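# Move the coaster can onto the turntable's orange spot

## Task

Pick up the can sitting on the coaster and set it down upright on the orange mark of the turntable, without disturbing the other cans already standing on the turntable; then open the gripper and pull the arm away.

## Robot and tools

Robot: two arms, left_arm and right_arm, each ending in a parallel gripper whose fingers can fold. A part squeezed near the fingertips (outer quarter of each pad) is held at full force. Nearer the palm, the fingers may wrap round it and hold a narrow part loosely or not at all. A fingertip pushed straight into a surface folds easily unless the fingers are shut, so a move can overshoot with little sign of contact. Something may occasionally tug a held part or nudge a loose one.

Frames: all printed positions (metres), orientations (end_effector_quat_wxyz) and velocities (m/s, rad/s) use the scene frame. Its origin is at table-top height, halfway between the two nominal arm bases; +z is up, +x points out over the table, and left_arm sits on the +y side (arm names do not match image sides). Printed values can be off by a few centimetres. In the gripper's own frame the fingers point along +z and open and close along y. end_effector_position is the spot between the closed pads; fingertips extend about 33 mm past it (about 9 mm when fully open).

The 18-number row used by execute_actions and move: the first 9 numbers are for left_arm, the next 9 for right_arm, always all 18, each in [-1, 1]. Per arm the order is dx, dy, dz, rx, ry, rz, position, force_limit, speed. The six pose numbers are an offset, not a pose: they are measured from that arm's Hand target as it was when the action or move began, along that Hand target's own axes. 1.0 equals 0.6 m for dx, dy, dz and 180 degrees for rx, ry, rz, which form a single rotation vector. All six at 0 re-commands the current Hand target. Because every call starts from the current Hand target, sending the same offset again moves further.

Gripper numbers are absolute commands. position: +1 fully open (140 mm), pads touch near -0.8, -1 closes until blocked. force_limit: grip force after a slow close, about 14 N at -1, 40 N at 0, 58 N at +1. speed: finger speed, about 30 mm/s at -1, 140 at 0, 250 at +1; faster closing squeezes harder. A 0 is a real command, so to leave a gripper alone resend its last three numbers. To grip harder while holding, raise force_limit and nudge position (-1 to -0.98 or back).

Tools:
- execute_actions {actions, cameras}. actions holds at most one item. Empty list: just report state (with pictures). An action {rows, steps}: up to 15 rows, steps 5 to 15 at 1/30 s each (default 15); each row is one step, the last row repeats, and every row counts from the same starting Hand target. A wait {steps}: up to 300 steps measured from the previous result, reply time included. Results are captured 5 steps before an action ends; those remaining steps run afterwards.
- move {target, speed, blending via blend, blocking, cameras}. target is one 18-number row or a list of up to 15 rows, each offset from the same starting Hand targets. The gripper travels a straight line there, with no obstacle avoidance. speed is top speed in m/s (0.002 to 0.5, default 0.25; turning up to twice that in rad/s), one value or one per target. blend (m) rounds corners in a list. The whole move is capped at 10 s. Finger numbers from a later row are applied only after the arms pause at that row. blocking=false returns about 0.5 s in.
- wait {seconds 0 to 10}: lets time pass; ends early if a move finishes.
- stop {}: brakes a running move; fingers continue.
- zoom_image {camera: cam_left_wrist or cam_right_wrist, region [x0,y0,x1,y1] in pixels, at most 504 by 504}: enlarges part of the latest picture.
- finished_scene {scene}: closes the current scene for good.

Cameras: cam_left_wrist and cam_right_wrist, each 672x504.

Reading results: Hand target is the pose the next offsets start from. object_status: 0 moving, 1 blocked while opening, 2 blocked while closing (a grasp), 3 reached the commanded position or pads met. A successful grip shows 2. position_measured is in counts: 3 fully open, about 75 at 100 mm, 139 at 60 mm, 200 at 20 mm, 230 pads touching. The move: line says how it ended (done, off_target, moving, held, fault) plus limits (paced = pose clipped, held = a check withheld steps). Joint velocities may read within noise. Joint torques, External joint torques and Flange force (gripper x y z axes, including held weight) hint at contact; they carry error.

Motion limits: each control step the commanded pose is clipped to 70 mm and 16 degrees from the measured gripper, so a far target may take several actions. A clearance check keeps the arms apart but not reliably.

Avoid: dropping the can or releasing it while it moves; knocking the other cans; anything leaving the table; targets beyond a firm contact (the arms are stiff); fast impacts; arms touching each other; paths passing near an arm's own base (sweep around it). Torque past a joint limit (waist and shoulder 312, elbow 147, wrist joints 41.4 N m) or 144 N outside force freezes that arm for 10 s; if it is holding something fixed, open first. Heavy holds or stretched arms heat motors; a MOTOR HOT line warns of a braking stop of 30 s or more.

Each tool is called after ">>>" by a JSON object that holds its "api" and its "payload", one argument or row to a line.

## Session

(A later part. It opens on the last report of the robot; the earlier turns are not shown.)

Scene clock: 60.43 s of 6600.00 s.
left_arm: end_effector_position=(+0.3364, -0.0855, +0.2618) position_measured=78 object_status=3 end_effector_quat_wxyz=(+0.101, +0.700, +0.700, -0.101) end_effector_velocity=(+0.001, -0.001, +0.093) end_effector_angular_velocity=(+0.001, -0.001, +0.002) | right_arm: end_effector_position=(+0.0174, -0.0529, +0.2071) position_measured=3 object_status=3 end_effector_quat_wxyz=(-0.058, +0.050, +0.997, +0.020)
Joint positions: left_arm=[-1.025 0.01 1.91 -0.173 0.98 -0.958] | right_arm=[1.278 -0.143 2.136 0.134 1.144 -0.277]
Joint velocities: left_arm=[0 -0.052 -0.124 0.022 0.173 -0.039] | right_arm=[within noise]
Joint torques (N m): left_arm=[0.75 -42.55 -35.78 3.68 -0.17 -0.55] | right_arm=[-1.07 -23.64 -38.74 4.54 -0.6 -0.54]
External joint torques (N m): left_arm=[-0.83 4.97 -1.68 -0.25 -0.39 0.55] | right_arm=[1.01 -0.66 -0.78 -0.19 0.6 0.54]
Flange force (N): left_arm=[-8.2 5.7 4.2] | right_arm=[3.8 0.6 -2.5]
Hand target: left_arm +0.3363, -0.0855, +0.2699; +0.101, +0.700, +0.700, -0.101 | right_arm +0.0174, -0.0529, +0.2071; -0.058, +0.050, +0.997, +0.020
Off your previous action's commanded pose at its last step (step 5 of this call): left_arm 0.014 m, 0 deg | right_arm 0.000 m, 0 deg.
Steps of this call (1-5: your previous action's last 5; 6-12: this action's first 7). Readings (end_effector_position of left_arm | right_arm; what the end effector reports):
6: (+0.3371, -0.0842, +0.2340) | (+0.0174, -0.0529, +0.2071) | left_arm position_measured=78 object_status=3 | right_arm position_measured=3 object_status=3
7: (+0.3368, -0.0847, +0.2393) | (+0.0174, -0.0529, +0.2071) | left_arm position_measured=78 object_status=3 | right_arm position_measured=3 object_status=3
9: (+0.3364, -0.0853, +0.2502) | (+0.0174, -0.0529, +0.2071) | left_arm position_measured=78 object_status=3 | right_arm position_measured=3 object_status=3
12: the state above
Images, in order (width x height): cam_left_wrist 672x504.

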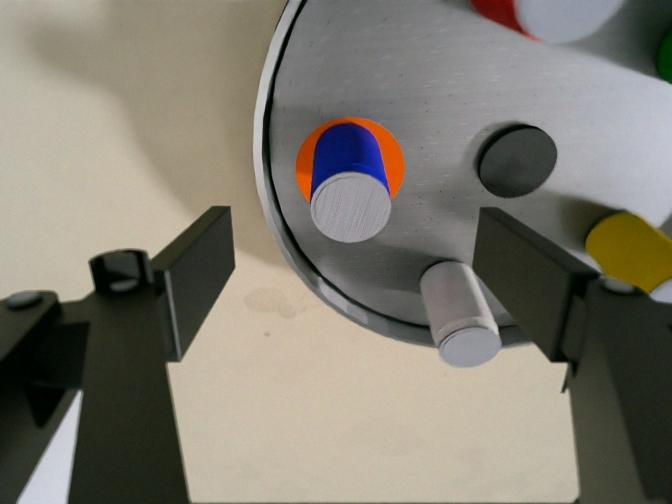

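>>> {"api": "move", "payload": {
  "target": [0.2739, 0.05, -0.1322, 0, 0, 0, 0.4, 0, 0, 0, 0, 0, 0, 0, 0, 1, 0, 0],
  "speed": 0.25,
  "cameras": ["cam_left_wrist"]
}}

Scene clock: 61.93 s of 6600.00 s.
left_arm: end_effector_position=(+0.3664, +0.0945, +0.2997) position_measured=78 object_status=3 end_effector_quat_wxyz=(+0.101, +0.700, +0.700, -0.101) | right_arm: end_effector_position=(+0.0174, -0.0529, +0.2071) position_measured=3 object_status=3 end_effector_quat_wxyz=(-0.058, +0.050, +0.997, +0.020)
Joint positions: left_arm=[-0.738 -0.198 2.025 -0.23 1.127 -0.671] | right_arm=[1.278 -0.143 2.136 0.134 1.144 -0.277]
Joint velocities: within noise
Joint torques (N m): left_arm=[1.61 -23.62 -39.05 3.69 -0.28 -0.14] | right_arm=[-1.88 -23.71 -38.9 4.55 -0.6 -0.61]
External joint torques (N m): left_arm=[-1.67 3.05 -2.07 -0.12 -0.19 0.14] | right_arm=[1.83 -0.54 -0.45 -0.22 0.61 0.61]
Flange force (N): left_arm=[-7.8 3.9 1.0] | right_arm=[5.8 0.8 -1.8]
Hand target: left_arm +0.3664, +0.0945, +0.2997; +0.101, +0.700, +0.700, -0.101 | right_arm +0.0174, -0.0529, +0.2071; -0.058, +0.050, +0.997, +0.020
Off your previous action's commanded pose at its last step (step 5 of this call): left_arm 0.000 m, 0 deg | right_arm 0.000 m, 0 deg.
Off the commanded pose: left_arm 0.000 m, 0 deg | right_arm 0.000 m, 0 deg.
Kept back: nothing.
move: done
Images, in order (width x height): cam_left_wrist 672x504.

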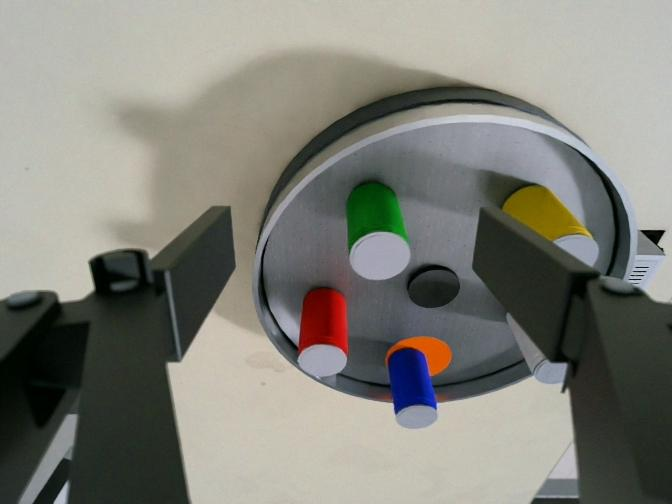

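>>> {"api": "zoom_image", "payload": {
  "camera": "cam_left_wrist",
  "region": [340, 310, 490, 440]
}}

>>> {"api": "wait", "payload": {
  "seconds": 2.4,
  "cameras": ["cam_left_wrist"]
}}

>>> {"api": "zoom_image", "payload": {
  "camera": "cam_left_wrist",
  "region": [230, 80, 630, 440]
}}

Scaled by 3.360 from the camera's 672x504 image, which has a finer 960x720 frame.

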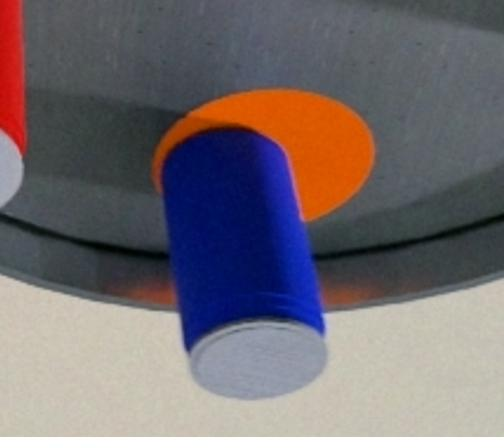

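Scene clock: 64.53 s of 6600.00 s.
left_arm: end_effector_position=(+0.3664, +0.0945, +0.2997) position_measured=78 object_status=3 end_effector_quat_wxyz=(+0.101, +0.700, +0.700, -0.101) | right_arm: end_effector_position=(+0.0174, -0.0529, +0.2071) position_measured=3 object_status=3 end_effector_quat_wxyz=(-0.058, +0.050, +0.997, +0.020)
Joint positions: left_arm=[-0.737 -0.198 2.025 -0.23 1.127 -0.671] | right_arm=[1.278 -0.143 2.136 0.134 1.144 -0.277]
Joint velocities: within noise
Joint torques (N m): left_arm=[2.59 -23.5 -39.15 3.74 -0.31 -0.29] | right_arm=[-1.33 -24.28 -38.67 4.58 -0.68 -0.6]
External joint torques (N m): left_arm=[-2.47 2.79 -1.99 -0.16 -0.15 0.29] | right_arm=[1.32 0.01 -0.66 -0.26 0.69 0.6]
Flange force (N): left_arm=[-8.5 2.5 1.2] | right_arm=[4.4 1.7 -2.0]
Hand target: left_arm +0.3664, +0.0945, +0.2997; +0.101, +0.700, +0.700, -0.101 | right_arm +0.0174, -0.0529, +0.2071; -0.058, +0.050, +0.997, +0.020
Off the commanded pose: left_arm 0.000 m, 0 deg | right_arm 0.000 m, 0 deg.
Steps of this call (1-78: nothing new was sent). Readings (end_effector_position of left_arm | right_arm; what the end effector reports):
1: (+0.3664, +0.0945, +0.2997) | (+0.0174, -0.0529, +0.2071) | left_arm position_measured=78 object_status=3 | right_arm position_measured=3 object_status=3
2: (+0.3664, +0.0945, +0.2997) | (+0.0174, -0.0529, +0.2071) | left_arm position_measured=78 object_status=3 | right_arm position_measured=3 object_status=3
4: (+0.3664, +0.0945, +0.2997) | (+0.0174, -0.0529, +0.2071) | left_arm position_measured=78 object_status=3 | right_arm position_measured=3 object_status=3
8: (+0.3664, +0.0945, +0.2997) | (+0.0174, -0.0529, +0.2071) | left_arm position_measured=78 object_status=3 | right_arm position_measured=3 object_status=3
78: the state above
Images, in order (width x height): cam_left_wrist 672x504.

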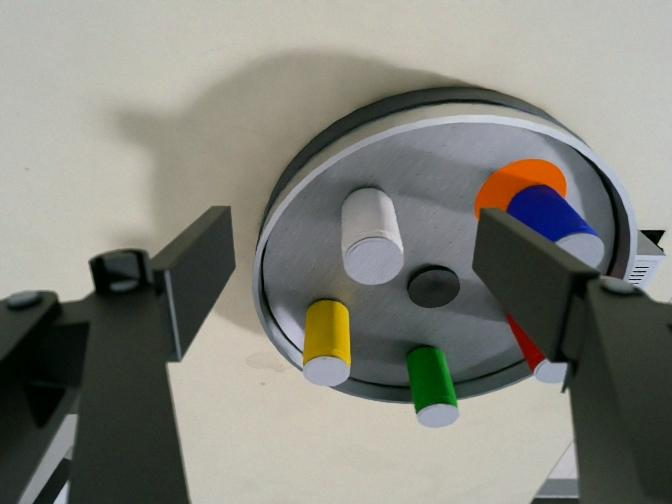

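Scaled by 1.260 from the camera's 672x504 image, which has a finer 960x720 frame.

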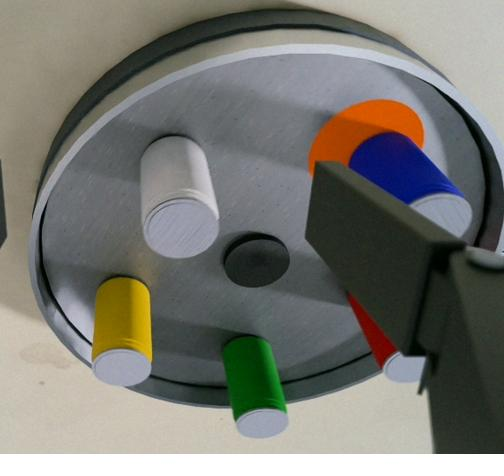

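>>> {"api": "execute_actions", "payload": {
  "actions": [
    {"steps": 219}
  ],
  "cameras": ["cam_left_wrist"]
}}

>>> {"api": "zoom_image", "payload": {
  "camera": "cam_left_wrist",
  "region": [300, 140, 460, 310]
}}

>>> {"api": "execute_actions", "payload": {
  "actions": [
    {"steps": 9}
  ],
  "cameras": ["cam_left_wrist"]
}}

>>> {"api": "zoom_image", "payload": {
  "camera": "cam_left_wrist",
  "region": [270, 170, 430, 340]
}}

Scene clock: 71.83 s of 6600.00 s.
left_arm: end_effector_position=(+0.3664, +0.0945, +0.2997) position_measured=78 object_status=3 end_effector_quat_wxyz=(+0.101, +0.700, +0.700, -0.101) | right_arm: end_effector_position=(+0.0174, -0.0529, +0.2071) position_measured=3 object_status=3 end_effector_quat_wxyz=(-0.058, +0.050, +0.997, +0.020)
Joint positions: left_arm=[-0.737 -0.198 2.025 -0.23 1.127 -0.671] | right_arm=[1.278 -0.143 2.136 0.134 1.144 -0.277]
Joint velocities: within noise
Joint torques (N m): left_arm=[2.5 -23.12 -38.96 3.75 -0.34 -0.34] | right_arm=[-1.14 -23.96 -38.81 4.51 -0.61 -0.6]
External joint torques (N m): left_arm=[-2.45 2.46 -2.2 -0.18 -0.13 0.34] | right_arm=[1.07 -0.28 -0.7 -0.17 0.61 0.6]
Flange force (N): left_arm=[-8.4 2.4 0.7] | right_arm=[3.9 1.2 -2.1]
Hand target: left_arm +0.3664, +0.0945, +0.2997; +0.101, +0.700, +0.700, -0.101 | right_arm +0.0174, -0.0529, +0.2071; -0.058, +0.050, +0.997, +0.020
Off the commanded pose: left_arm 0.000 m, 0 deg | right_arm 0.000 m, 0 deg.
Steps of this call (1-219: nothing new was sent). Readings (end_effector_position of left_arm | right_arm; what the end effector reports):
1: (+0.3664, +0.0945, +0.2997) | (+0.0174, -0.0529, +0.2071) | left_arm position_measured=78 object_status=3 | right_arm position_measured=3 object_status=3
2: (+0.3664, +0.0945, +0.2997) | (+0.0174, -0.0529, +0.2071) | left_arm position_measured=78 object_status=3 | right_arm position_measured=3 object_status=3
4: (+0.3664, +0.0945, +0.2997) | (+0.0174, -0.0529, +0.2071) | left_arm position_measured=78 object_status=3 | right_arm position_measured=3 object_status=3
8: (+0.3664, +0.0945, +0.2997) | (+0.0174, -0.0529, +0.2071) | left_arm position_measured=78 object_status=3 | right_arm position_measured=3 object_status=3
219: the state above
Images, in order (width x height): cam_left_wrist 672x504.

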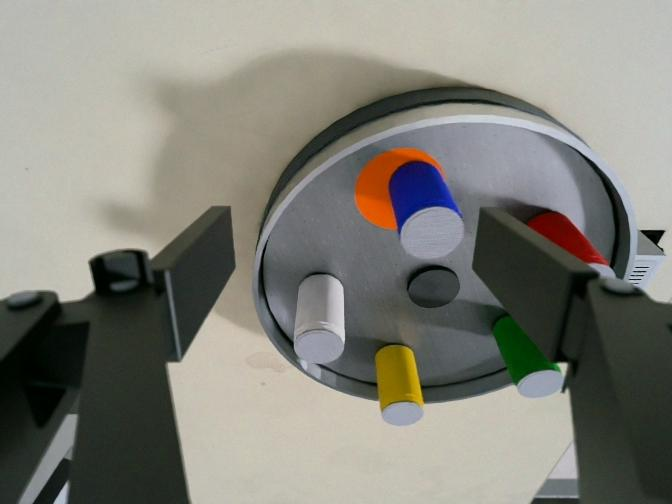

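Scaled by 2.965 from the camera's 672x504 image, which has a finer 960x720 frame.

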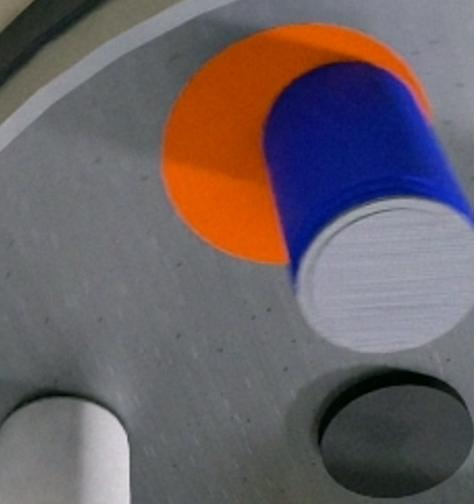

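Scene clock: 72.13 s of 6600.00 s.
left_arm: end_effector_position=(+0.3664, +0.0945, +0.2997) position_measured=78 object_status=3 end_effector_quat_wxyz=(+0.101, +0.700, +0.700, -0.101) | right_arm: end_effector_position=(+0.0174, -0.0529, +0.2071) position_measured=3 object_status=3 end_effector_quat_wxyz=(-0.058, +0.050, +0.997, +0.020)
Joint positions: left_arm=[-0.737 -0.198 2.025 -0.23 1.127 -0.671] | right_arm=[1.278 -0.143 2.136 0.134 1.144 -0.277]
Joint velocities: within noise
Joint torques (N m): left_arm=[2.19 -23.11 -39.12 3.67 -0.35 -0.34] | right_arm=[-1.5 -23.87 -38.81 4.57 -0.66 -0.65]
External joint torques (N m): left_arm=[-2.23 2.52 -1.97 -0.1 -0.11 0.34] | right_arm=[1.46 -0.33 -0.52 -0.25 0.67 0.65]
Flange force (N): left_arm=[-7.8 2.5 0.8] | right_arm=[4.9 1.1 -2.0]
Hand target: left_arm +0.3664, +0.0945, +0.2997; +0.101, +0.700, +0.700, -0.101 | right_arm +0.0174, -0.0529, +0.2071; -0.058, +0.050, +0.997, +0.020
Off the commanded pose: left_arm 0.000 m, 0 deg | right_arm 0.000 m, 0 deg.
Steps of this call (1-9: nothing new was sent). Readings (end_effector_position of left_arm | right_arm; what the end effector reports):
1: (+0.3664, +0.0945, +0.2997) | (+0.0174, -0.0529, +0.2071) | left_arm position_measured=78 object_status=3 | right_arm position_measured=3 object_status=3
2: (+0.3664, +0.0945, +0.2997) | (+0.0174, -0.0529, +0.2071) | left_arm position_measured=78 object_status=3 | right_arm position_measured=3 object_status=3
4: (+0.3664, +0.0945, +0.2997) | (+0.0174, -0.0529, +0.2071) | left_arm position_measured=78 object_status=3 | right_arm position_measured=3 object_status=3
8: (+0.3664, +0.0945, +0.2997) | (+0.0174, -0.0529, +0.2071) | left_arm position_measured=78 object_status=3 | right_arm position_measured=3 object_status=3
9: the state above
Images, in order (width x height): cam_left_wrist 672x504.

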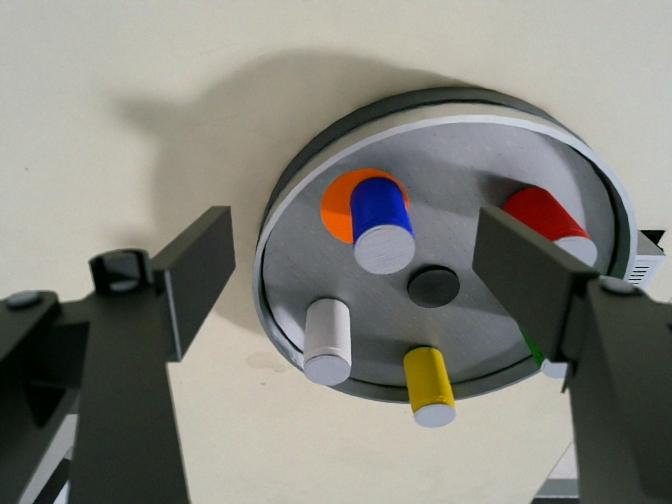

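Scaled by 2.965 from the camera's 672x504 image, which has a finer 960x720 frame.

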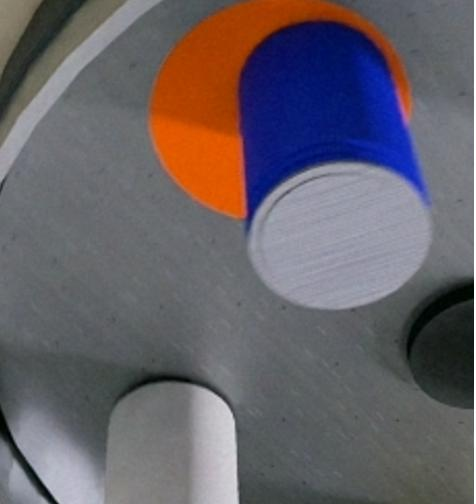

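>>> {"api": "finished_scene", "payload": {
  "scene": 2
}}

The scene is finished: the task was done.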